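# Seat the rubber seal into the lid groove

## Task

Work the rubber seal down into the lid's groove so that it sits fully seated around the entire loop, with no section left out.

## Robot and tools

Robot: two seven-joint arms, left_arm and right_arm, each with a two-finger gripper whose fingers can fold. Four cameras: cam_high, cam_low, cam_left_wrist, cam_right_wrist, each 672x504.

Frame: all printed hand positions and quaternions, and all offset axes, use the scene frame. Its origin is at table-top height, midway between the nominal arm bases. +x points out over the table, +z points up, and left_arm sits on the +y side. Image left and right do not match arm names. Calibrated bases: left_arm at (-0.039, +0.332, +0.032) m, right_arm at (+0.028, -0.380, +0.032) m, both nearly unrotated. Printed poses can be off by a few cm, more at long reach.

The 18-number row, used by execute_actions and move: values in [-1, 1]. Numbers 1-9 belong to left_arm: dx, dy, dz, rx, ry, rz, gripper position, force_limit, speed. Numbers 10-18 are the same nine for right_arm. Always send all 18, even if one arm stays idle. dx, dy, dz, rx, ry, rz are an offset, not a pose. They are measured from that arm's Hand target at the start of the action or move, along scene-frame axes. 1.0 equals 0.6 m of translation or 180 degrees; rx, ry, rz form one rotation vector, turning about the Hand target's position. Six zeros re-command the current Hand target. Repeating the same offset in a new action moves the arm further. To leave a gripper alone, resend its last position, force_limit and speed, because 0 is a real command.

Gripper numbers: position +1 is fully open (140 mm), the pads touch near -0.8, and -1 closes until blocked. force_limit sets squeeze, from about 14 N at -1 to 58 N at +1 for a slow close. speed sets finger speed, from about 30 mm/s at -1 to 250 mm/s at +1. A fast close grips much harder. Both start at +1. Grip with the outer quarter of the pads near the tips. Deeper grips let the fingers fold, giving loose or over-hard holds. A fingertip pushed tip-first onto a surface folds easily, so contact can go unnoticed.

execute_actions(actions, cameras): actions is a list of actions. Each action is a list of up to 15 rows, one per 1/30 s step; a shorter list repeats its last row. Each row in an action counts from that action's start, not from the row before. An empty list returns state and images, including the scene number. cameras lists names, ["all"], or [].

move(target, speed, blend, blocking, cameras): target is one 18-number row or a list of up to 15 rows. Every row's offsets count from the same starting Hand targets. Each gripper follows a straight path; it does not avoid obstacles or the other arm. speed is top path speed in m/s, 0.002 to 2, default 0.25, one value or one per target. blend is corner rounding in m; 0 means stop at each target. The whole move is capped at 10 s. blocking=false returns after about 0.5 s while motion continues. The result adds a move: line with the ending (done, off_target, moving, held, fault) and limits (paced = clipped, held = steps withheld). Done means at rest within 3 mm and 2 degrees; neither done nor off_target says whether contact occurred. Fast moves hit harder and overshoot more.

wait(seconds 0 to 10) lets the scene run. stop brakes a running move. zoom_image(camera, region [x0, y0, x1, y1] in pixels, at most 504x504) enlarges part of the newest image. set_collision_behavior(contact_force_n 20, 40 or 85) sets the contact force limit; not during a move. clear_fault(arm) clears a reported torque or force fault. finished_scene(scene 1 or 2) ends the scene irreversibly; only call it once the seal stays seated without the robot.

Controller behaviour: each step, the commanded pose is clipped to 70 mm and 16 degrees from the measured gripper pose. Hand target in results is the last commanded, clipped pose; grippers often rest short of it, and the next command, even zeros, asks again. To release a push, command the target back past the gripper.

Result lines: end_effector_position (m; the point between closed pads, fingertips about 33 mm beyond it) and end_effector_quat_wxyz; object_status (0 moving, 1 stopped opening, 2 stopped closing, meaning something is held, 3 reached position or pads met); position_measured in counts (3 open, 75 about 100 mm, 139 about 60 mm, 200 about 20 mm, 230 pads touching); Joint positions, joint velocities (may say within noise), joint torques, external joint torques (outside push, friction and held weight); Flange force along gripper x y z (includes error and held weight); step readings of positions in execute_actions results; Tool commands; MOTOR HOT and fault lines. Gripper +z points along the fingers, y is the closing direction.

Avoid: contact torque beyond the limits (85 N m big joints, 11 N m wrist joints) or 85 N force, which stops the arm until clear_fault; exceeding joint ranges or speed limits; pressing the arms or grippers into each other, which can end the scene; hard slams into fixed or heavy things; dropping parts, releasing moving parts, or anything leaving the table; squeezing a part that still rests on something; long stretched-out holds that overheat motors and trigger a 30-60 s brake.

Each tool is called after "Request:" in YAML: its name, and indented under it one key for each argument.

## Session

Request:
execute_actions:
  actions: []

Scene clock: 0.00 s.
left_arm: end_effector_position=(+0.3353, +0.6934, +0.1722) position_measured=3 object_status=3 end_effector_quat_wxyz=(+0.010, +0.790, -0.562, +0.246) | right_arm: end_effector_position=(+0.2286, -0.5873, +0.2368) position_measured=3 object_status=3 end_effector_quat_wxyz=(-0.127, +0.464, +0.550, +0.683)
Joint positions: left_arm=[0.928 0.065 0.084 -2.259 -0.621 2.173 1.071] | right_arm=[-1.34 0.422 -0.173 -2.186 0.649 1.123 1.142]
Joint velocities: within noise
Joint torques (N m): no reading
External joint torques (N m): no reading
Flange force (N): no reading
Hand target: left_arm +0.3353, +0.6934, +0.1722; +0.010, +0.790, -0.562, +0.246 | right_arm +0.2286, -0.5873, +0.2368; -0.127, +0.464, +0.550, +0.683
Tool commands: left_gripper/position=+1.0 left_gripper/force_limit=+1.0 left_gripper/speed=+1.0 right_gripper/position=+1.0 right_gripper/force_limit=+1.0 right_gripper/speed=+1.0

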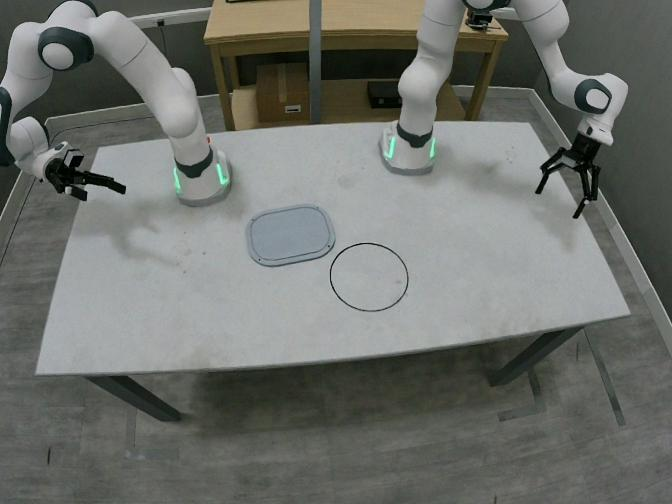

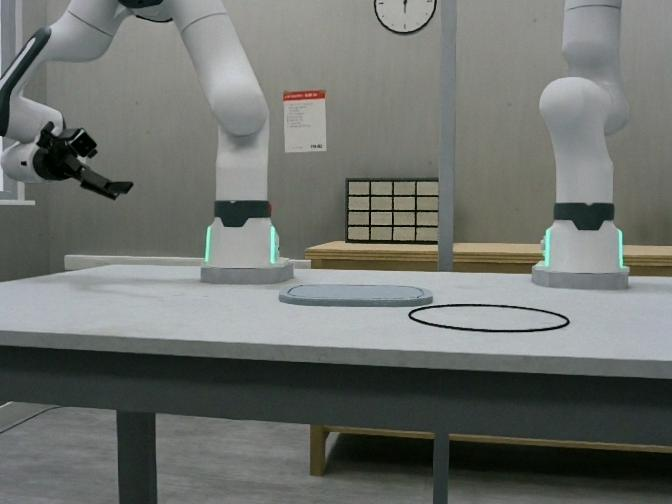

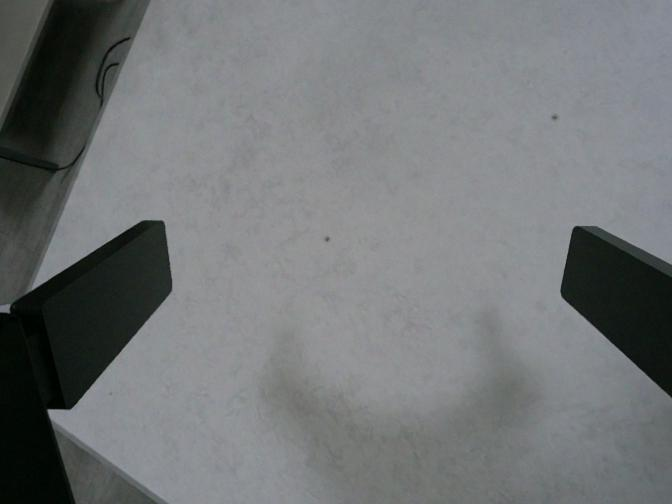

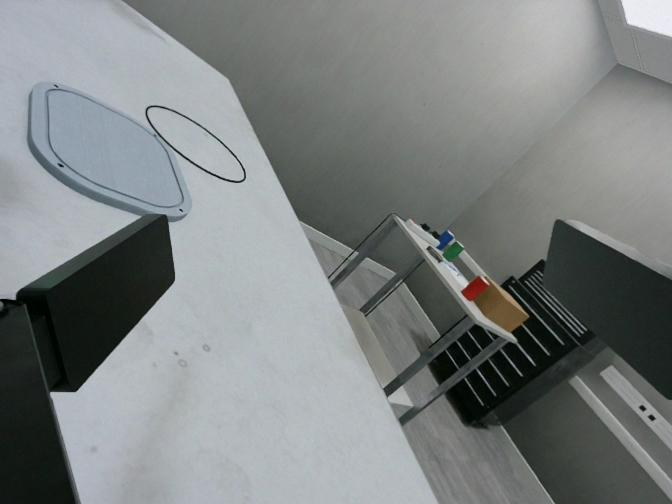

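Request:
zoom_image:
  camera: "cam_high"
  region: [230, 190, 430, 340]

Request:
zoom_image:
  camera: "cam_low"
  region: [260, 260, 600, 350]

Scaled by 2.520 from the camera's 672x504 image, which has a finer 960x720 frame.

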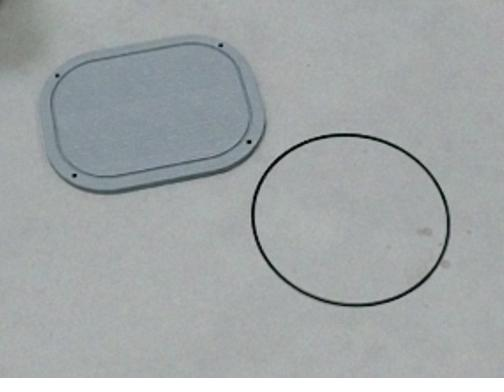

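Scaled by 1.482 from the camera's 672x504 image, which has a finer 960x720 frame.

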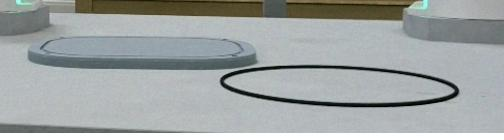

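Request:
move:
  target: [-0.009,-0.75,0.25,0.007,0.168,0.385,-1,1,0,0.119,0.65,0.14,-0.099,0.534,-0.430,-1,1,0]
  cameras: ["all"]

Scene clock: 22.27 s.
left_arm: end_effector_position=(+0.3317, +0.4552, +0.2507) position_measured=233 object_status=3 end_effector_quat_wxyz=(+0.004, +0.951, -0.284, +0.121) | right_arm: end_effector_position=(+0.2588, -0.4160, +0.2665) position_measured=233 object_status=3 end_effector_quat_wxyz=(-0.113, +0.815, +0.416, +0.388)
Joint positions: left_arm=[1.011 -0.757 -0.539 -2.713 -0.648 2.1 -0.107] | right_arm=[-1.718 -1.255 0.347 -3.04 0.879 1.149 2.13]
Joint velocities: left_arm=[0 0 0.001 0 0 -0.001 -0.006] | right_arm=[within noise]
Joint torques (N m): left_arm=[1.1 -5.35 7.04 23.03 0.05 2.57 -0.22] | right_arm=[0.37 8.39 -7.86 22.74 2.59 0.37 -0.18]
External joint torques (N m): left_arm=[1.08 -0.81 -0.73 0.24 -0.41 -0.15 -0.22] | right_arm=[0.37 0.3 -0.24 0.81 0.17 0.13 -0.22]
Flange force (N): left_arm=[1.0 0.9 -0.9] | right_arm=[-1.2 2.8 -2.2]
Hand target: left_arm +0.3325, +0.4547, +0.2518; +0.005, +0.952, -0.280, +0.123 (not the last commanded pose) | right_arm +0.2584, -0.4168, +0.2660; -0.111, +0.814, +0.417, +0.388 (not the last commanded pose)
Off the commanded pose: left_arm 0.224 m, 36 deg | right_arm 0.229 m, 71 deg.
move: held (right_arm; a check stopped the path), off_target (left_arm; braked when a check withheld steps of right_arm); limits=held
pose unreachable (right arm): on one or more control steps of this call, first in action 0 (counted from 0), this arm could not follow its commanded pose, so it was not sent that pose on those steps. It may still have moved: this result reports where it is.
cause: moving toward the commanded pose would bring two parts of the arm too close to each other (its gripper and another part of the arm, with joints 3 (upper arm roll) to 7 (wrist roll) between them, 8 mm apart when it was first held).

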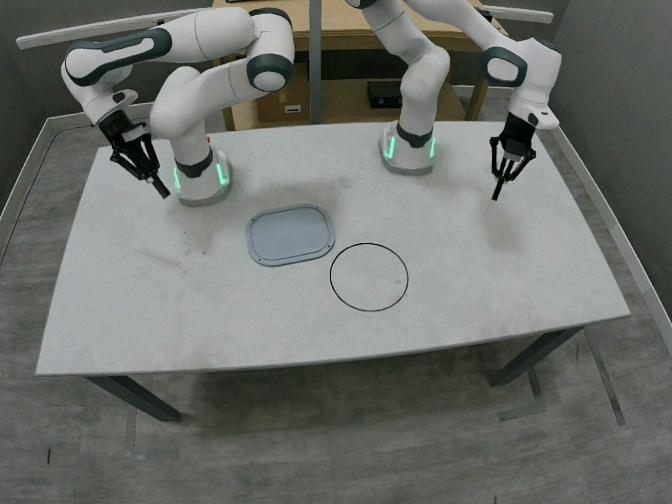

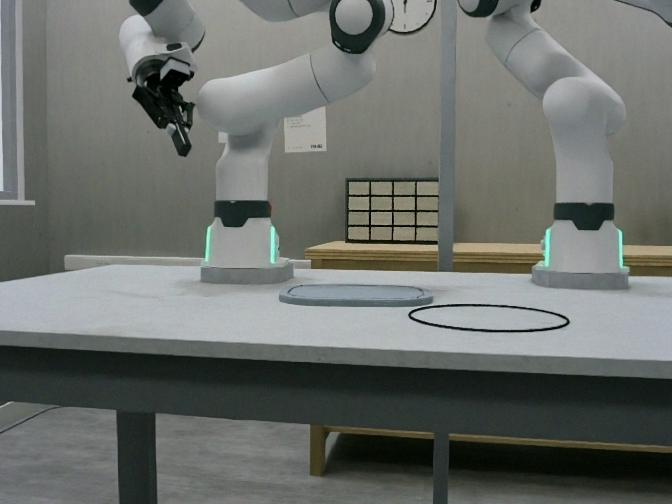

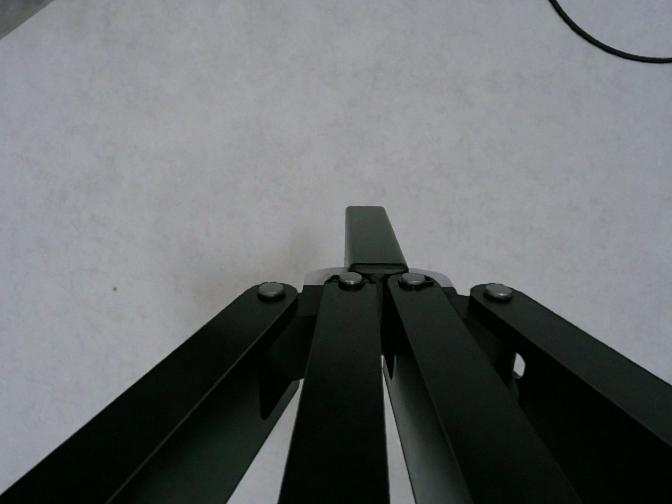

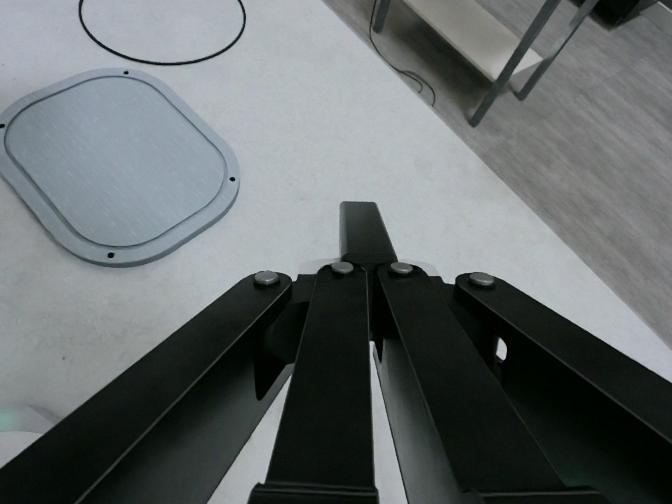

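Request:
move:
  target:
    - [0.03,-0.1,0.15,0,0,0,-1,1,0,0.32,0.1,0.14,0,0,0,-1,1,0]
    - [0.03,-0.26,0.16,0.003,0.080,0.181,-1,1,0,0.25,0.2,0.14,-0.075,0.263,-0.283,-1,1,0]
  blend: 0.03
  cameras: ["all"]

Scene clock: 32.20 s.
left_arm: end_effector_position=(+0.3499, +0.3000, +0.3475) position_measured=233 object_status=3 end_effector_quat_wxyz=(-0.001, +1.000, -0.003, -0.001) | right_arm: end_effector_position=(+0.4088, -0.2980, +0.3512) position_measured=233 object_status=3 end_effector_quat_wxyz=(-0.076, +0.945, +0.315, -0.034)
Joint positions: left_arm=[1.25 -1.057 -0.876 -2.281 -0.735 1.466 -0.946] | right_arm=[-2.031 -1.779 0.652 -2.065 1.202 0.51 3.002]
Joint velocities: left_arm=[0 0 0 0 0.001 -0.001 -0.004] | right_arm=[within noise]
Joint torques (N m): left_arm=[0.9 9.23 18.03 17.3 0.43 2.49 -0.23] | right_arm=[0.09 32.68 -18.65 -0.13 0.15 1.75 0.39]
External joint torques (N m): left_arm=[0.89 -1.18 -1.25 0.2 -0.38 -0.14 -0.23] | right_arm=[0.11 -0.89 1.05 0.4 -0.3 -0.31 0.4]
Flange force (N): left_arm=[2.9 1.6 1.8] | right_arm=[1.4 0.0 2.0]
Hand target: left_arm +0.3505, +0.2987, +0.3478; +0.001, +1.000, +0.000, -0.001 | right_arm +0.4084, -0.2968, +0.3500; -0.045, +0.981, +0.186, -0.018
Off the commanded pose: left_arm 0.001 m, 0 deg | right_arm 0.002 m, 38 deg; orientation clipped.
joint sent to its limit (right arm) — joint 2 (shoulder), lower limit; joint 6 (wrist pitch), lower limit; joint 7 (wrist roll), upper limit. The joint targets are off in orientation, not in position.
move: off_target (right_arm); limits=paced

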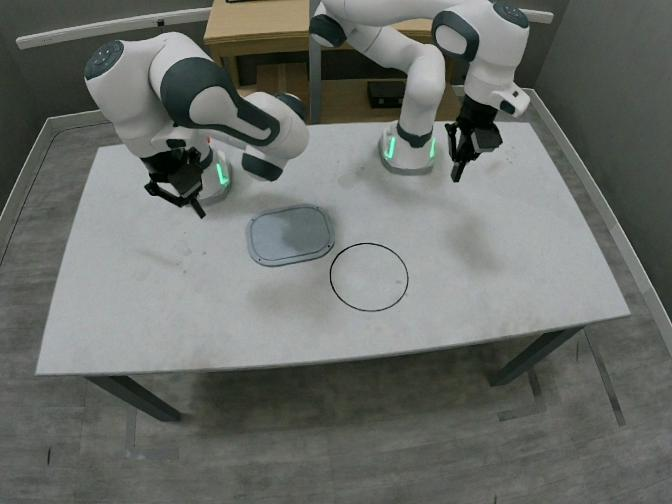

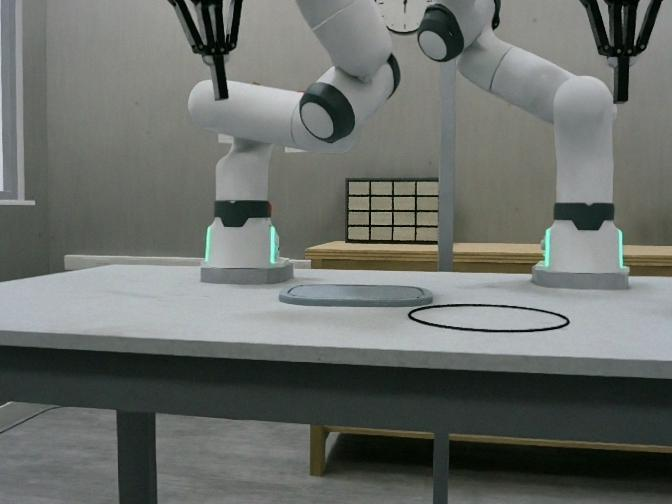

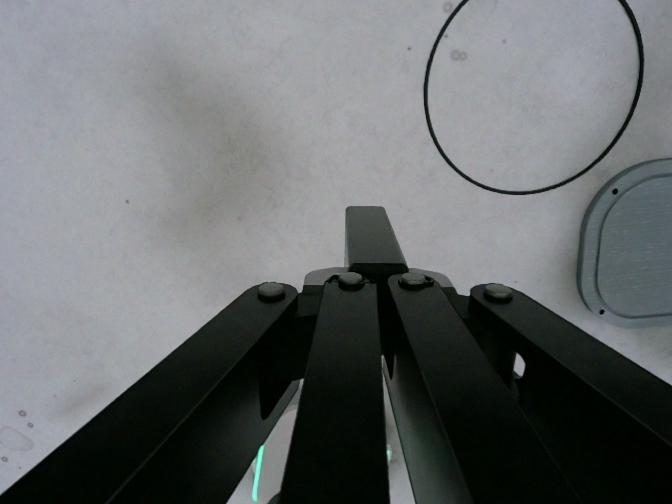

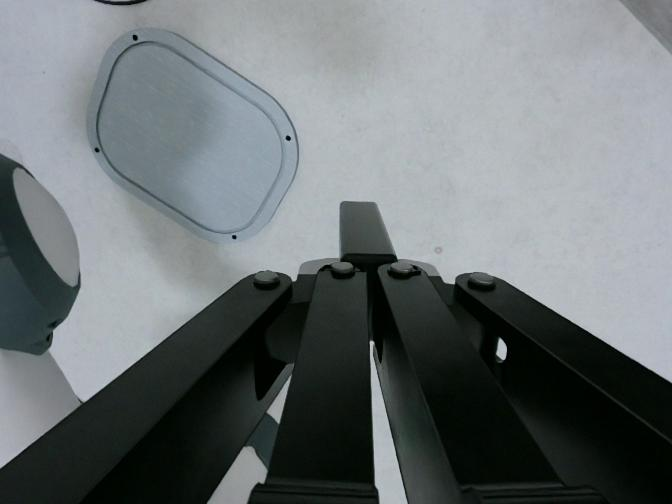

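Request:
move:
  target:
    - [0,0,0,0,0,0,-1,1,0,-0.014,-0.255,-0.083,0.09,-0.26,0.16,-1,1,0]
    - [0,0,0,0,0,0,-1,1,0,-0.30,-0.484,-0.1,0.181,-0.511,0.316,-1,1,0]
  blend: 0.05

Scene clock: 56.37 s.
left_arm: end_effector_position=(+0.3499, +0.3000, +0.3475) position_measured=233 object_status=3 end_effector_quat_wxyz=(-0.001, +1.000, -0.002, -0.001) | right_arm: end_effector_position=(+0.2298, -0.5877, +0.2901) position_measured=233 object_status=3 end_effector_quat_wxyz=(-0.122, +0.464, +0.551, +0.683)
Joint positions: left_arm=[1.25 -1.057 -0.876 -2.281 -0.735 1.466 -0.948] | right_arm=[-2.529 0.54 1.041 -2.253 0.464 1.292 1.548]
Joint velocities: left_arm=[within noise] | right_arm=[0 0 0 -0.001 -0.001 -0.002 0.007]
Joint torques (N m): left_arm=[0.54 9.77 18.17 17.23 0.68 2.64 -0.22] | right_arm=[0.85 -23.47 12.2 15.62 2.09 -2.06 0.5]
External joint torques (N m): left_arm=[0.57 -0.6 -1.09 0.08 -0.13 0 -0.22] | right_arm=[0.81 -1.11 -0.84 1.32 -0.09 -0.11 0.41]
Flange force (N): left_arm=[2.8 0.9 1.5] | right_arm=[-1.8 2.0 -4.3]
Hand target: left_arm +0.3505, +0.2987, +0.3478; +0.001, +1.000, +0.000, -0.001 | right_arm +0.2284, -0.5872, +0.2900; -0.127, +0.466, +0.550, +0.682
Off the commanded pose: left_arm 0.001 m, 0 deg | right_arm 0.001 m, 1 deg.
move: done

Request:
move:
  target:
    - [0,0,0,0,0,0,-1,1,0,0.244,0.264,0.067,0,0,0.215,-1,1,0]
    - [0,0,0,0,0,0,-1,1,0,0.236,0.689,0.067,0,0,0.43,-1,1,0]
  blend: 0.05
  cameras: ["cam_high"]

Scene clock: 70.07 s.
left_arm: end_effector_position=(+0.3499, +0.3000, +0.3475) position_measured=233 object_status=3 end_effector_quat_wxyz=(-0.001, +1.000, -0.002, -0.001) | right_arm: end_effector_position=(+0.3703, -0.1732, +0.3298) position_measured=233 object_status=3 end_effector_quat_wxyz=(-0.523, +0.017, +0.720, +0.455)
Joint positions: left_arm=[1.25 -1.057 -0.876 -2.281 -0.735 1.466 -0.948] | right_arm=[-1.038 0.822 1.145 -1.957 0.465 1.345 1.855]
Joint velocities: left_arm=[within noise] | right_arm=[0.002 0 0 0.001 0 -0.002 0.006]
Joint torques (N m): left_arm=[0.54 9.77 18.23 17.23 0.67 2.64 -0.19] | right_arm=[0.88 -29.87 20.42 15.39 2.8 -1.54 0.49]
External joint torques (N m): left_arm=[0.54 -0.66 -1.02 0.13 -0.15 0.01 -0.19] | right_arm=[1.01 -1.01 -0.72 1.33 0.13 -0.19 0.41]
Flange force (N): left_arm=[2.6 0.9 1.4] | right_arm=[-3.4 3.8 -5.2]
Hand target: left_arm +0.3505, +0.2987, +0.3478; +0.001, +1.000, +0.000, -0.001 | right_arm +0.3700, -0.1738, +0.3302; -0.526, +0.020, +0.720, +0.453
Off the commanded pose: left_arm 0.001 m, 0 deg | right_arm 0.001 m, 1 deg.
move: done
Images, in order (width x height): cam_high 672x504.

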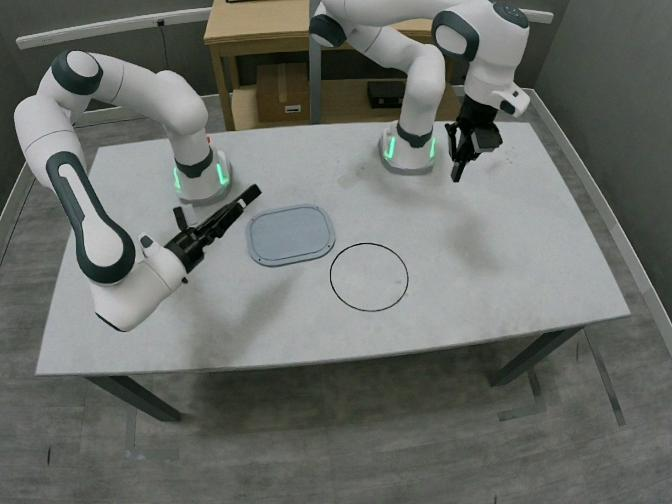

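Request:
move:
  target: [0,0,0,0,0,0,-1,1,0,-0.02,-0.21,0.03,-0.335,-0.37,0,-1,1,0]
  cameras: ["all"]

Scene clock: 81.33 s.
left_arm: end_effector_position=(+0.3499, +0.3000, +0.3475) position_measured=233 object_status=3 end_effector_quat_wxyz=(-0.001, +1.000, -0.002, -0.001) | right_arm: end_effector_position=(+0.3573, -0.3001, +0.3484) position_measured=233 object_status=3 end_effector_quat_wxyz=(+0.013, +0.022, +1.000, -0.010)
Joint positions: left_arm=[1.25 -1.057 -0.876 -2.281 -0.735 1.466 -0.948] | right_arm=[-2.429 0.773 2.816 -2.476 -0.259 1.737 2.117]
Joint velocities: left_arm=[within noise] | right_arm=[0 0 0.001 0 -0.001 0.003 0.007]
Joint torques (N m): left_arm=[0.55 9.69 18.22 17.21 0.68 2.64 -0.17] | right_arm=[-0.09 4.46 6.04 24.52 0.95 2.48 0.3]
External joint torques (N m): left_arm=[0.54 -0.74 -1.08 0.09 -0.13 0.01 -0.17] | right_arm=[-0.13 -0.5 0.54 0.49 0.15 -0.01 0.3]
Flange force (N): left_arm=[2.4 1.0 1.6] | right_arm=[-1.4 2.1 -1.6]
Hand target: left_arm +0.3505, +0.2987, +0.3478; +0.001, +1.000, +0.000, -0.001 | right_arm +0.3580, -0.2998, +0.3482; +0.014, +0.026, +0.999, -0.010
Off the commanded pose: left_arm 0.001 m, 0 deg | right_arm 0.001 m, 0 deg.
move: done

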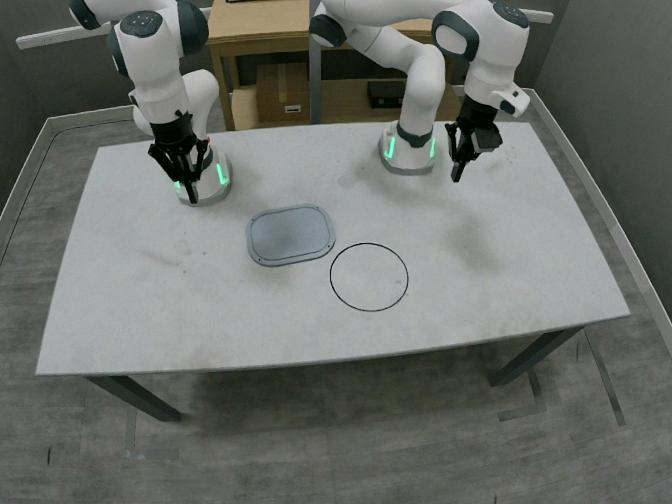

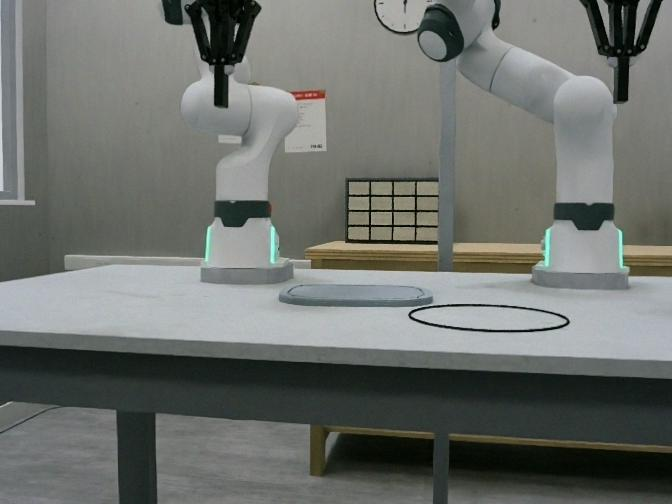

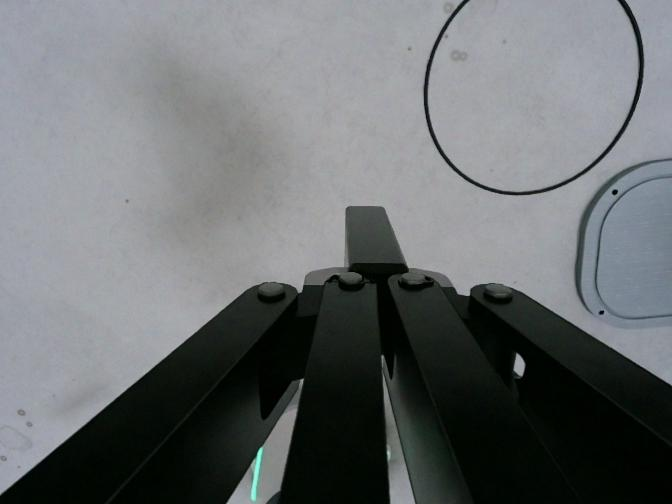

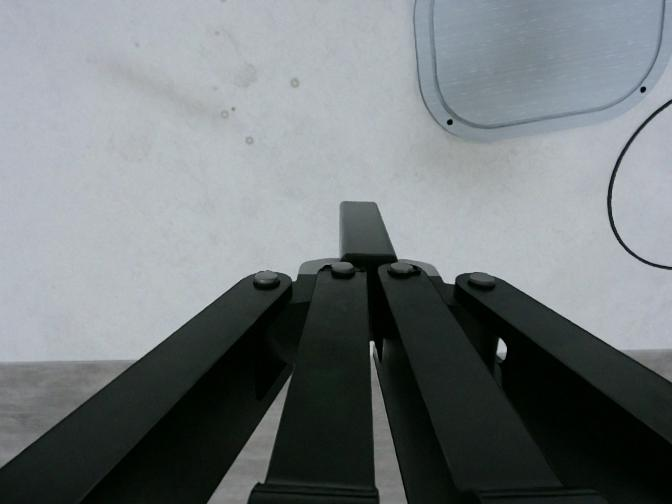

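Request:
move:
  target: [0,0,0,0,0,0,-1,1,0,0.2,0.37,0,0,0,0,-1,1,0]
  cameras: ["all"]

Scene clock: 89.50 s.
left_arm: end_effector_position=(+0.3499, +0.3000, +0.3475) position_measured=233 object_status=3 end_effector_quat_wxyz=(-0.001, +1.000, -0.002, -0.001) | right_arm: end_effector_position=(+0.4787, -0.0773, +0.3491) position_measured=233 object_status=3 end_effector_quat_wxyz=(+0.017, +0.021, +1.000, -0.010)
Joint positions: left_arm=[1.25 -1.057 -0.876 -2.281 -0.735 1.466 -0.948] | right_arm=[-2.228 0.081 2.864 -1.911 -0.062 1.848 2.251]
Joint velocities: left_arm=[within noise] | right_arm=[-0.001 0.001 -0.001 -0.001 0.001 -0.002 0.006]
Joint torques (N m): left_arm=[0.56 9.73 18.22 17.29 0.68 2.64 -0.21] | right_arm=[0.04 27.08 0.56 26.31 1.37 2.15 0.41]
External joint torques (N m): left_arm=[0.58 -0.71 -1.01 0.22 -0.13 0.02 -0.21] | right_arm=[0.06 -1.72 -0.06 1.44 0.58 -0.35 0.42]
Flange force (N): left_arm=[2.8 1.0 1.2] | right_arm=[-8.3 7.3 -3.8]
Hand target: left_arm +0.3505, +0.2987, +0.3478; +0.001, +1.000, +0.000, -0.001 | right_arm +0.4780, -0.0778, +0.3482; +0.014, +0.026, +0.999, -0.010
Off the commanded pose: left_arm 0.001 m, 0 deg | right_arm 0.001 m, 1 deg.
move: done

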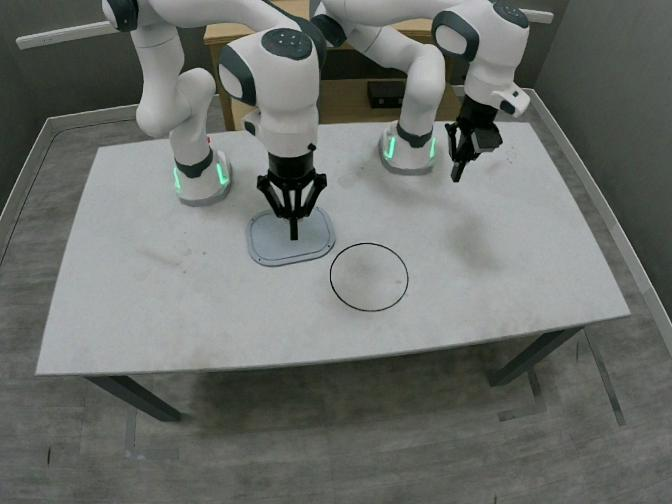

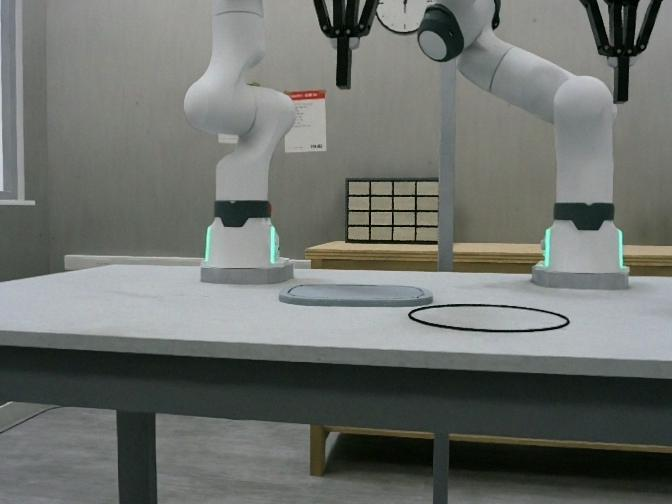

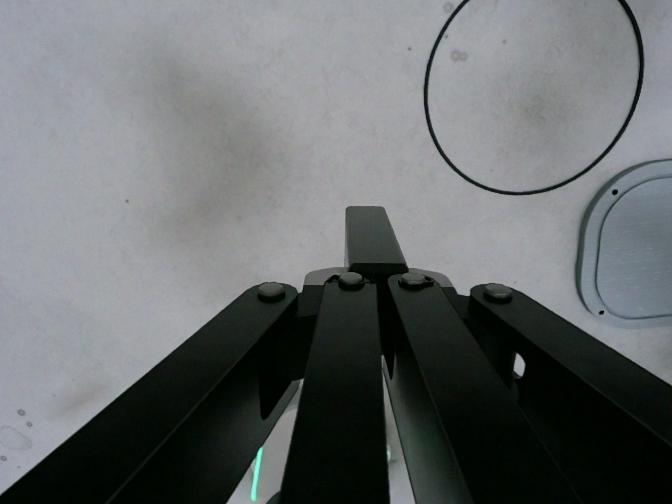

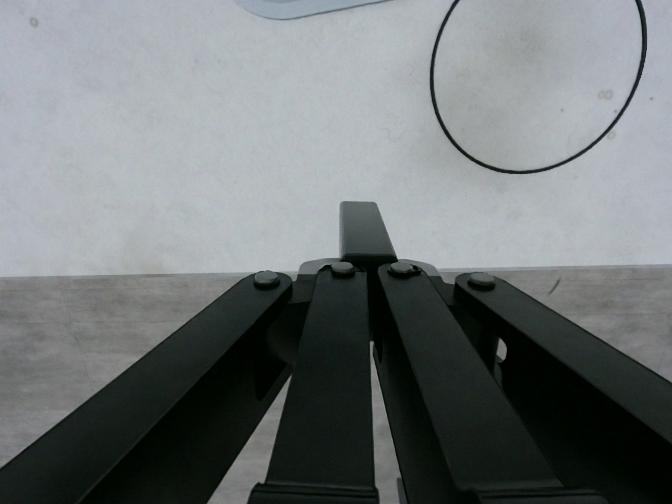

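Request:
move:
  target: [0.1667,0,0,0,0,0,-1,1,0,-0.1667,-0.1667,0,0,0,0,-1,1,0]
  cameras: ["cam_high","cam_left_wrist","cam_right_wrist"]

Scene clock: 95.93 s.
left_arm: end_effector_position=(+0.4493, +0.2994, +0.3475) position_measured=233 object_status=3 end_effector_quat_wxyz=(+0.000, +1.000, -0.003, -0.002) | right_arm: end_effector_position=(+0.3787, -0.1765, +0.3482) position_measured=233 object_status=3 end_effector_quat_wxyz=(+0.014, +0.023, +1.000, -0.008)
Joint positions: left_arm=[1.511 -0.893 -1.12 -2.006 -0.776 1.523 -1.016] | right_arm=[-2.245 0.524 2.866 -2.322 -0.172 1.823 2.301]
Joint velocities: left_arm=[0 0 0.002 0 -0.001 -0.001 -0.007] | right_arm=[0 0.001 0 0 -0.001 -0.001 0.006]
Joint torques (N m): left_arm=[1.06 12.36 20.84 16.93 0.45 2.69 -0.27] | right_arm=[0.49 13.36 4.05 25.11 0.52 2.15 0.36]
External joint torques (N m): left_arm=[1 -1.35 -1.19 0.16 -0.38 0.07 -0.27] | right_arm=[0.48 0.02 0.48 0.49 -0.29 -0.35 0.36]
Flange force (N): left_arm=[5.2 0.6 1.9] | right_arm=[0.4 1.4 -2.2]
Hand target: left_arm +0.4505, +0.2987, +0.3478; +0.001, +1.000, +0.000, -0.001 | right_arm +0.3780, -0.1778, +0.3482; +0.014, +0.026, +0.999, -0.010
Off the commanded pose: left_arm 0.001 m, 0 deg | right_arm 0.002 m, 0 deg.
joint sent to its limit (right arm) — joint 3 (upper arm roll), upper limit. The joint targets still meet the commanded pose.
move: done
Images, in order (width x height): cam_high 672x504, cam_left_wrist 672x504, cam_right_wrist 672x504.

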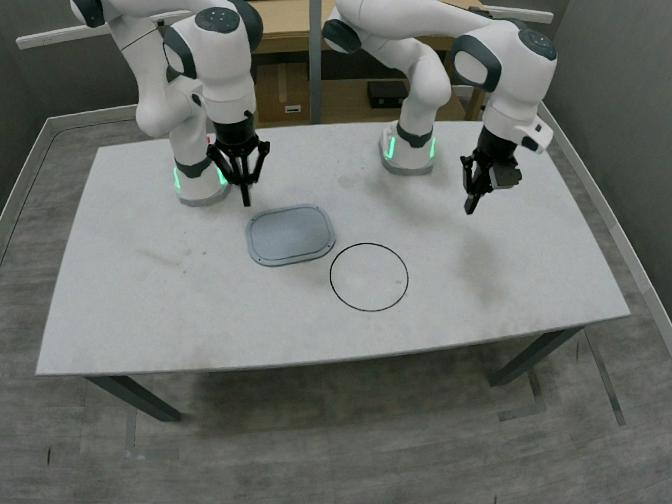

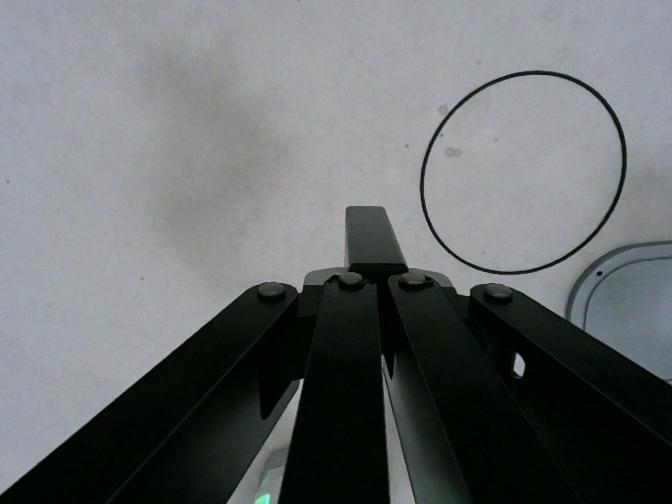

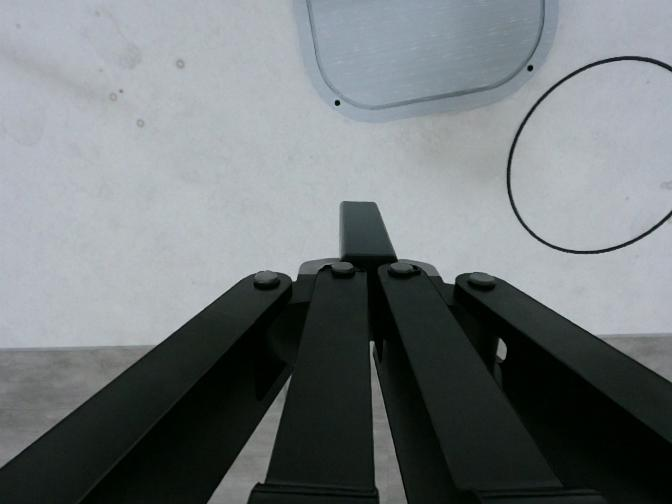

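Request:
move:
  target: [-0.283,-0.45,0.087,0,0,0,-1,1,0,-0.05,-0.36,0,0,0,0,-1,1,0]
  cameras: ["cam_high","cam_left_wrist"]

Scene clock: 111.80 s.
left_arm: end_effector_position=(+0.2808, +0.0299, +0.3995) position_measured=233 object_status=3 end_effector_quat_wxyz=(-0.001, +1.000, -0.003, -0.001) | right_arm: end_effector_position=(+0.3488, -0.3924, +0.3488) position_measured=233 object_status=3 end_effector_quat_wxyz=(+0.015, +0.030, +0.999, -0.009)
Joint positions: left_arm=[0.996 -1.243 -0.896 -1.981 -0.946 1.142 -1.48] | right_arm=[-2.417 0.946 2.636 -2.504 -0.433 1.639 2.051]
Joint velocities: left_arm=[0 0 -0.002 0.001 0 0 -0.006] | right_arm=[0 -0.001 -0.001 -0.001 -0.001 -0.001 -0.004]
Joint torques (N m): left_arm=[1.01 20.06 22.72 10.93 0.36 2.52 -0.2] | right_arm=[0.89 -1.18 9.57 22.82 0.52 2.15 -0.28]
External joint torques (N m): left_arm=[1.06 -1.28 -0.47 0.18 -0.42 -0.1 -0.2] | right_arm=[0.89 0.32 -0.27 0.48 -0.28 -0.35 -0.28]
Flange force (N): left_arm=[1.7 1.9 1.4] | right_arm=[-1.1 -0.9 -1.8]
Hand target: left_arm +0.2807, +0.0287, +0.4000; +0.001, +1.000, +0.000, -0.001 | right_arm +0.3480, -0.3938, +0.3482; +0.014, +0.026, +0.999, -0.010
Off the commanded pose: left_arm 0.001 m, 0 deg | right_arm 0.002 m, 1 deg.
move: done
Images, in order (width x height): cam_high 672x504, cam_left_wrist 672x504.

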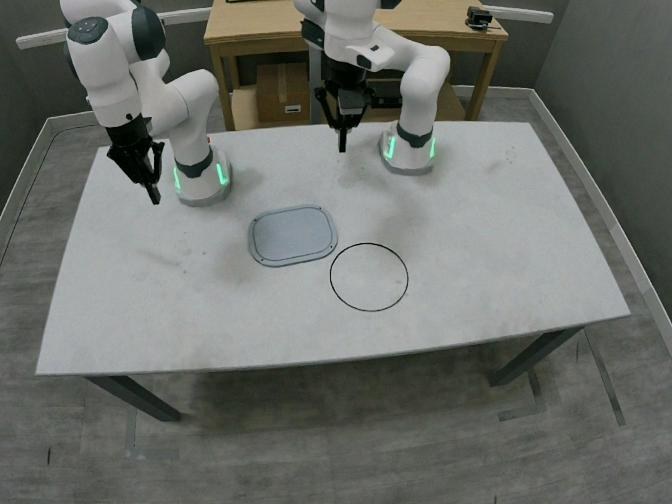

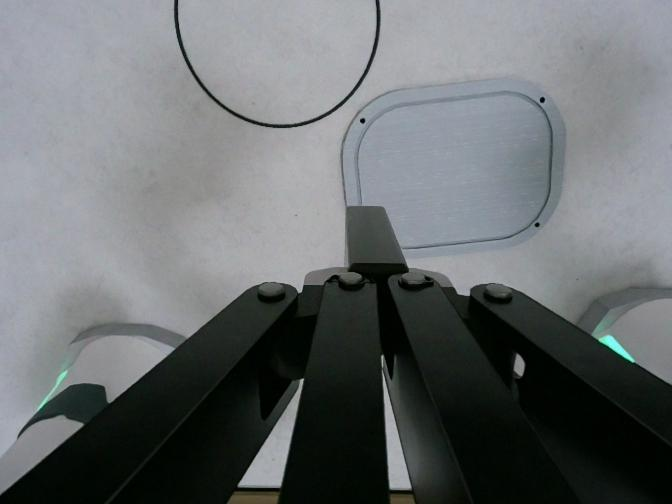

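Request:
zoom_image:
  camera: "cam_left_wrist"
  region: [320, 60, 600, 280]

Request:
zoom_image:
  camera: "cam_low"
  region: [260, 260, 460, 330]

Scaled by 1.800 from the camera's 672x504 image, which has a finer 960x720 frame.

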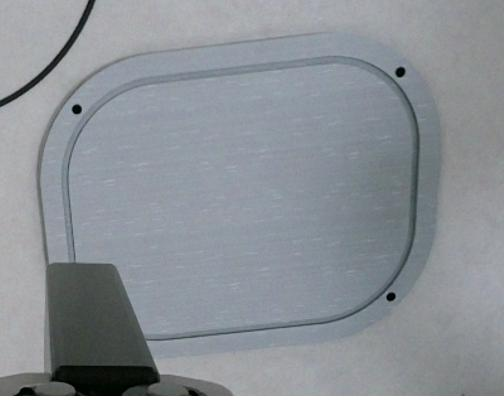

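This scene's latest camera images include none from cam_low. They are from: cam_high, cam_left_wrist. cam_low's image comes with the result of a call that names it in "cameras".

Request:
move:
  target: [0.232,0.369,-0.533,0,0,0,-1,1,0,0.12,0.54,-0.447,0,0,0,-1,1,0]
  cameras: ["all"]

Scene clock: 136.40 s.
left_arm: end_effector_position=(+0.4183, +0.2508, +0.0800) position_measured=233 object_status=3 end_effector_quat_wxyz=(-0.001, +1.000, +0.003, -0.003) | right_arm: end_effector_position=(+0.4194, -0.0709, +0.0802) position_measured=233 object_status=3 end_effector_quat_wxyz=(+0.014, +0.029, +0.999, -0.012)
Joint positions: left_arm=[1.448 -1.315 -1.543 -2.39 -1.369 1.735 -0.9] | right_arm=[-1.988 -0.145 2.692 -2.407 0.047 2.542 2.283]
Joint velocities: left_arm=[0 0.001 0 0 0 -0.001 0.004] | right_arm=[-0.001 -0.001 0 0 0 -0.001 -0.005]
Joint torques (N m): left_arm=[1.12 18.68 25.46 5.58 0.42 2.92 0.21] | right_arm=[0.07 27.9 -1.35 21.12 1.06 2.51 -0.21]
External joint torques (N m): left_arm=[1.16 -0.78 -1.41 0.07 -0.38 0.3 0.21] | right_arm=[0.13 -1.78 0.43 1.41 0.53 0.01 -0.21]
Flange force (N): left_arm=[4.6 -2.0 5.5] | right_arm=[-8.0 7.4 5.6]
Hand target: left_arm +0.4199, +0.2501, +0.0802; +0.001, +1.000, +0.000, -0.001 | right_arm +0.4200, -0.0698, +0.0800; +0.014, +0.026, +0.999, -0.010
Off the commanded pose: left_arm 0.002 m, 0 deg | right_arm 0.001 m, 0 deg.
move: done

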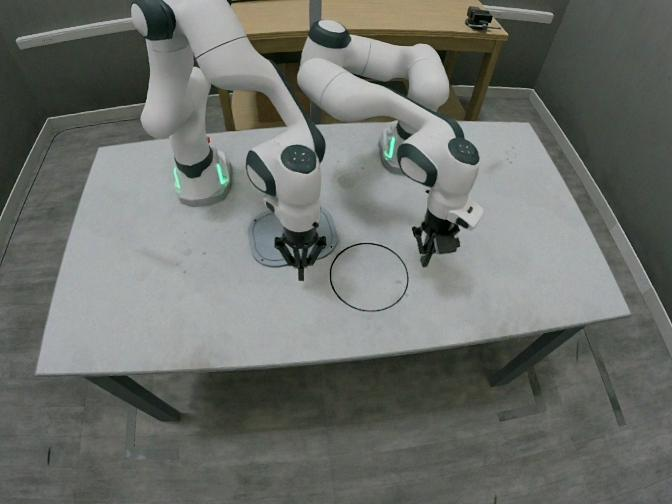

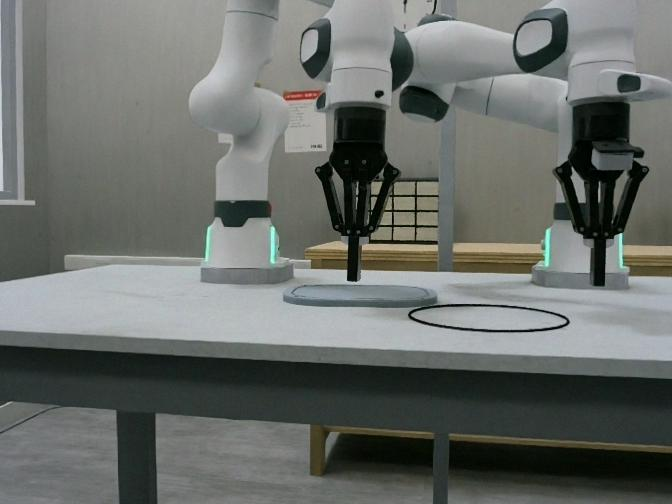

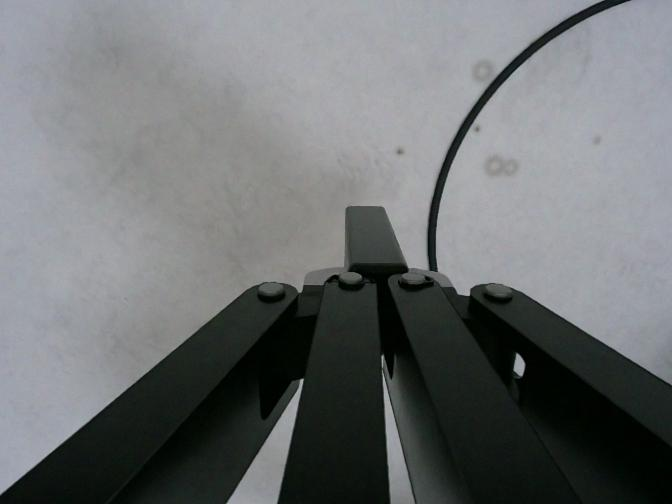

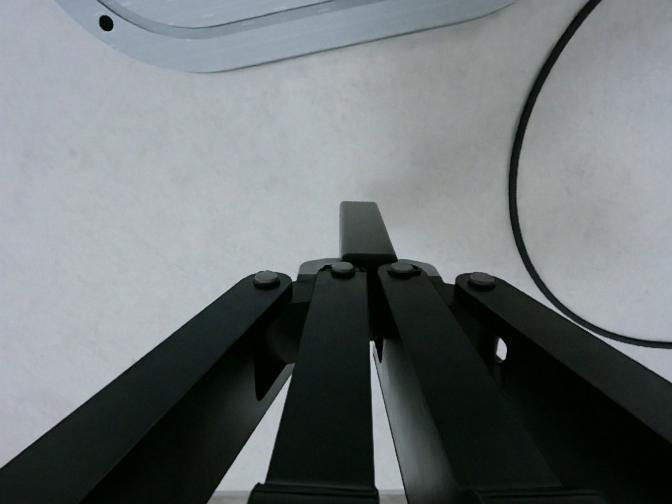

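Request:
move:
  target:
    - [0,0,-0.055,0,0,0,-1,1,0,0,0,-0.055,0,0,0,-1,1,0]
  speed: 0.05
  cameras: ["cam_low","cam_high"]

Request:
zoom_image:
  camera: "cam_low"
  region: [300, 220, 660, 350]

Scene clock: 155.53 s.
left_arm: end_effector_position=(+0.4186, +0.2493, +0.0472) position_measured=233 object_status=3 end_effector_quat_wxyz=(+0.001, +1.000, +0.001, -0.003) | right_arm: end_effector_position=(+0.4198, -0.0704, +0.0476) position_measured=233 object_status=3 end_effector_quat_wxyz=(+0.014, +0.029, +0.999, -0.012)
Joint positions: left_arm=[1.466 -1.328 -1.623 -2.39 -1.438 1.777 -0.886] | right_arm=[-2.017 -0.228 2.73 -2.409 0.11 2.621 2.242]
Joint velocities: left_arm=[within noise] | right_arm=[-0.002 0 0 0.001 -0.001 0.003 -0.005]
Joint torques (N m): left_arm=[1.1 18.62 25.54 3.84 0.4 2.94 0.24] | right_arm=[0.08 30.06 -1.96 19.41 1.01 2.5 -0.27]
External joint torques (N m): left_arm=[1.19 -1.52 -1.44 -0.31 -0.39 0.33 0.24] | right_arm=[0.06 -1.36 0.52 1.05 0.53 0.03 -0.26]
Flange force (N): left_arm=[3.3 -2.5 6.3] | right_arm=[-6.1 5.2 5.6]
Hand target: left_arm +0.4199, +0.2501, +0.0472; +0.001, +1.000, +0.000, -0.001 | right_arm +0.4200, -0.0698, +0.0470; +0.014, +0.026, +0.999, -0.010
Off the commanded pose: left_arm 0.002 m, 0 deg | right_arm 0.001 m, 0 deg.
move: done
Images, in order (width x height): cam_high 672x504, cam_low 672x504.

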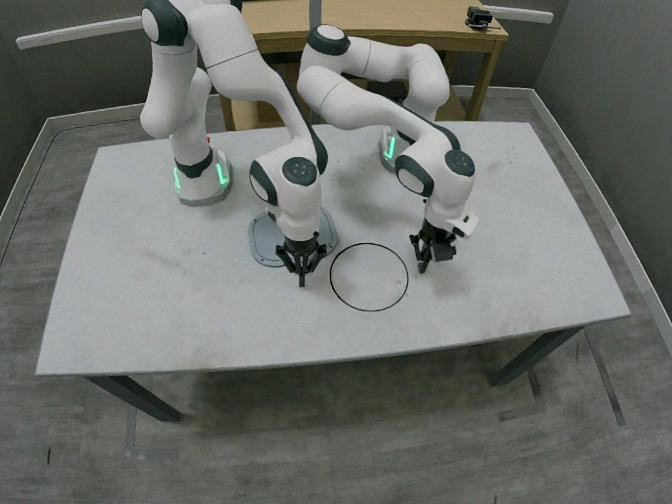

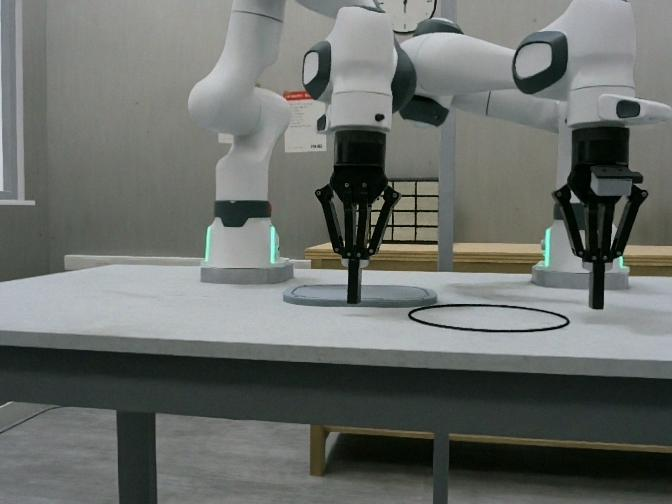

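Scaled by 1.400 from the camera's 672x504 image, which has a finer 960x720 frame.

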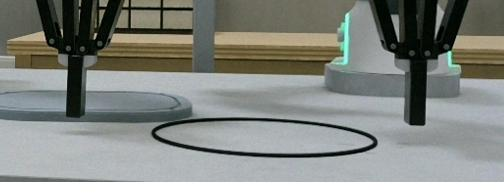

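Request:
move:
  target: [0,0,-0.018,0,0,0,-1,1,0,0,0,-0.018,0,0,0,-1,1,0]
  speed: 0.03

Request:
move:
  target: [0,0,-0.007,0,0,0,-1,1,0,0,0,-0.007,0,0,0,-1,1,0]
  speed: 0.03
  cameras: ["cam_low"]

Request:
zoom_image:
  camera: "cam_low"
  region: [300, 220, 660, 350]

Scene clock: 162.77 s.
left_arm: end_effector_position=(+0.4181, +0.2498, +0.0363) position_measured=233 object_status=3 end_effector_quat_wxyz=(+0.001, +1.000, +0.002, -0.003) | right_arm: end_effector_position=(+0.4194, -0.0708, +0.0365) position_measured=233 object_status=3 end_effector_quat_wxyz=(+0.014, +0.029, +0.999, -0.012)
Joint positions: left_arm=[1.472 -1.332 -1.65 -2.39 -1.459 1.792 -0.882] | right_arm=[-2.033 -0.255 2.749 -2.409 0.128 2.646 2.229]
Joint velocities: left_arm=[0 -0.001 -0.002 0.001 -0.002 0.004 0.001] | right_arm=[-0.002 -0.001 0.002 0 0 0.004 -0.006]
Joint torques (N m): left_arm=[1.09 18.72 25.51 3.55 0.38 2.93 0.21] | right_arm=[-0.15 30.49 -1.93 19.09 0.99 2.5 -0.17]
External joint torques (N m): left_arm=[0.99 -1.56 -1.46 -0.05 -0.41 0.31 0.21] | right_arm=[-0.25 -1.53 0.64 1.15 0.53 0.03 -0.16]
Flange force (N): left_arm=[3.5 -2.0 6.4] | right_arm=[-6.7 5.5 6.5]
Hand target: left_arm +0.4199, +0.2501, +0.0364; +0.001, +1.000, +0.000, -0.001 | right_arm +0.4200, -0.0698, +0.0362; +0.014, +0.026, +0.999, -0.010
Off the commanded pose: left_arm 0.002 m, 0 deg | right_arm 0.001 m, 0 deg.
move: done

Scene clock: 163.60 s.
left_arm: end_effector_position=(+0.4180, +0.2500, +0.0321) position_measured=233 object_status=3 end_effector_quat_wxyz=(+0.001, +1.000, +0.002, -0.003) | right_arm: end_effector_position=(+0.4192, -0.0709, +0.0322) position_measured=233 object_status=3 end_effector_quat_wxyz=(+0.013, +0.028, +0.999, -0.012)
Joint positions: left_arm=[1.475 -1.332 -1.661 -2.389 -1.467 1.8 -0.881] | right_arm=[-2.044 -0.265 2.761 -2.409 0.133 2.656 2.225]
Joint velocities: left_arm=[0 -0.001 0 0 -0.001 0.004 0.002] | right_arm=[-0.002 0 0.002 0.002 -0.001 0.003 0]
Joint torques (N m): left_arm=[1.04 18.95 25.48 3.71 0.39 2.93 0.17] | right_arm=[-0.14 30.81 -2.31 19.2 0.91 2.51 -0.2]
External joint torques (N m): left_arm=[1.12 -1.46 -1.52 0.09 -0.39 0.31 0.17] | right_arm=[-0.25 -1.54 0.26 1.41 0.46 0.04 -0.2]
Flange force (N): left_arm=[4.3 -2.1 6.5] | right_arm=[-7.2 5.6 6.1]
Hand target: left_arm +0.4199, +0.2501, +0.0322; +0.001, +1.000, +0.000, -0.001 | right_arm +0.4200, -0.0698, +0.0320; +0.014, +0.026, +0.999, -0.010
Off the commanded pose: left_arm 0.002 m, 0 deg | right_arm 0.001 m, 0 deg.
move: done
Images, in order (width x height): cam_low 672x504.

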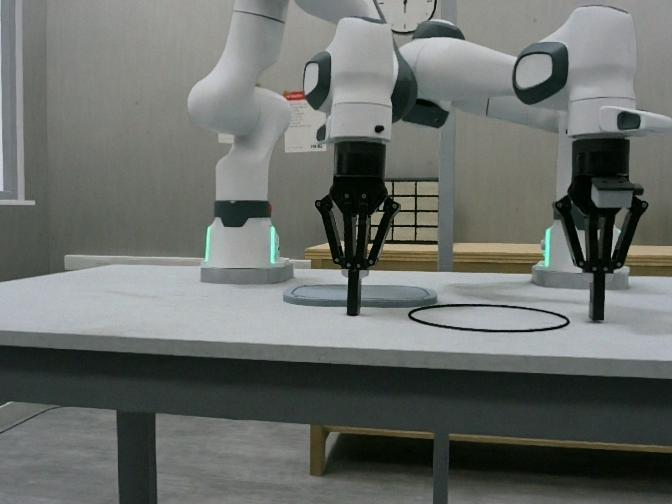

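Scaled by 1.400 from the camera's 672x504 image, which has a finer 960x720 frame.

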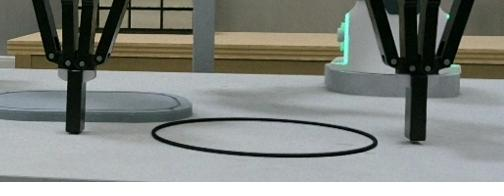

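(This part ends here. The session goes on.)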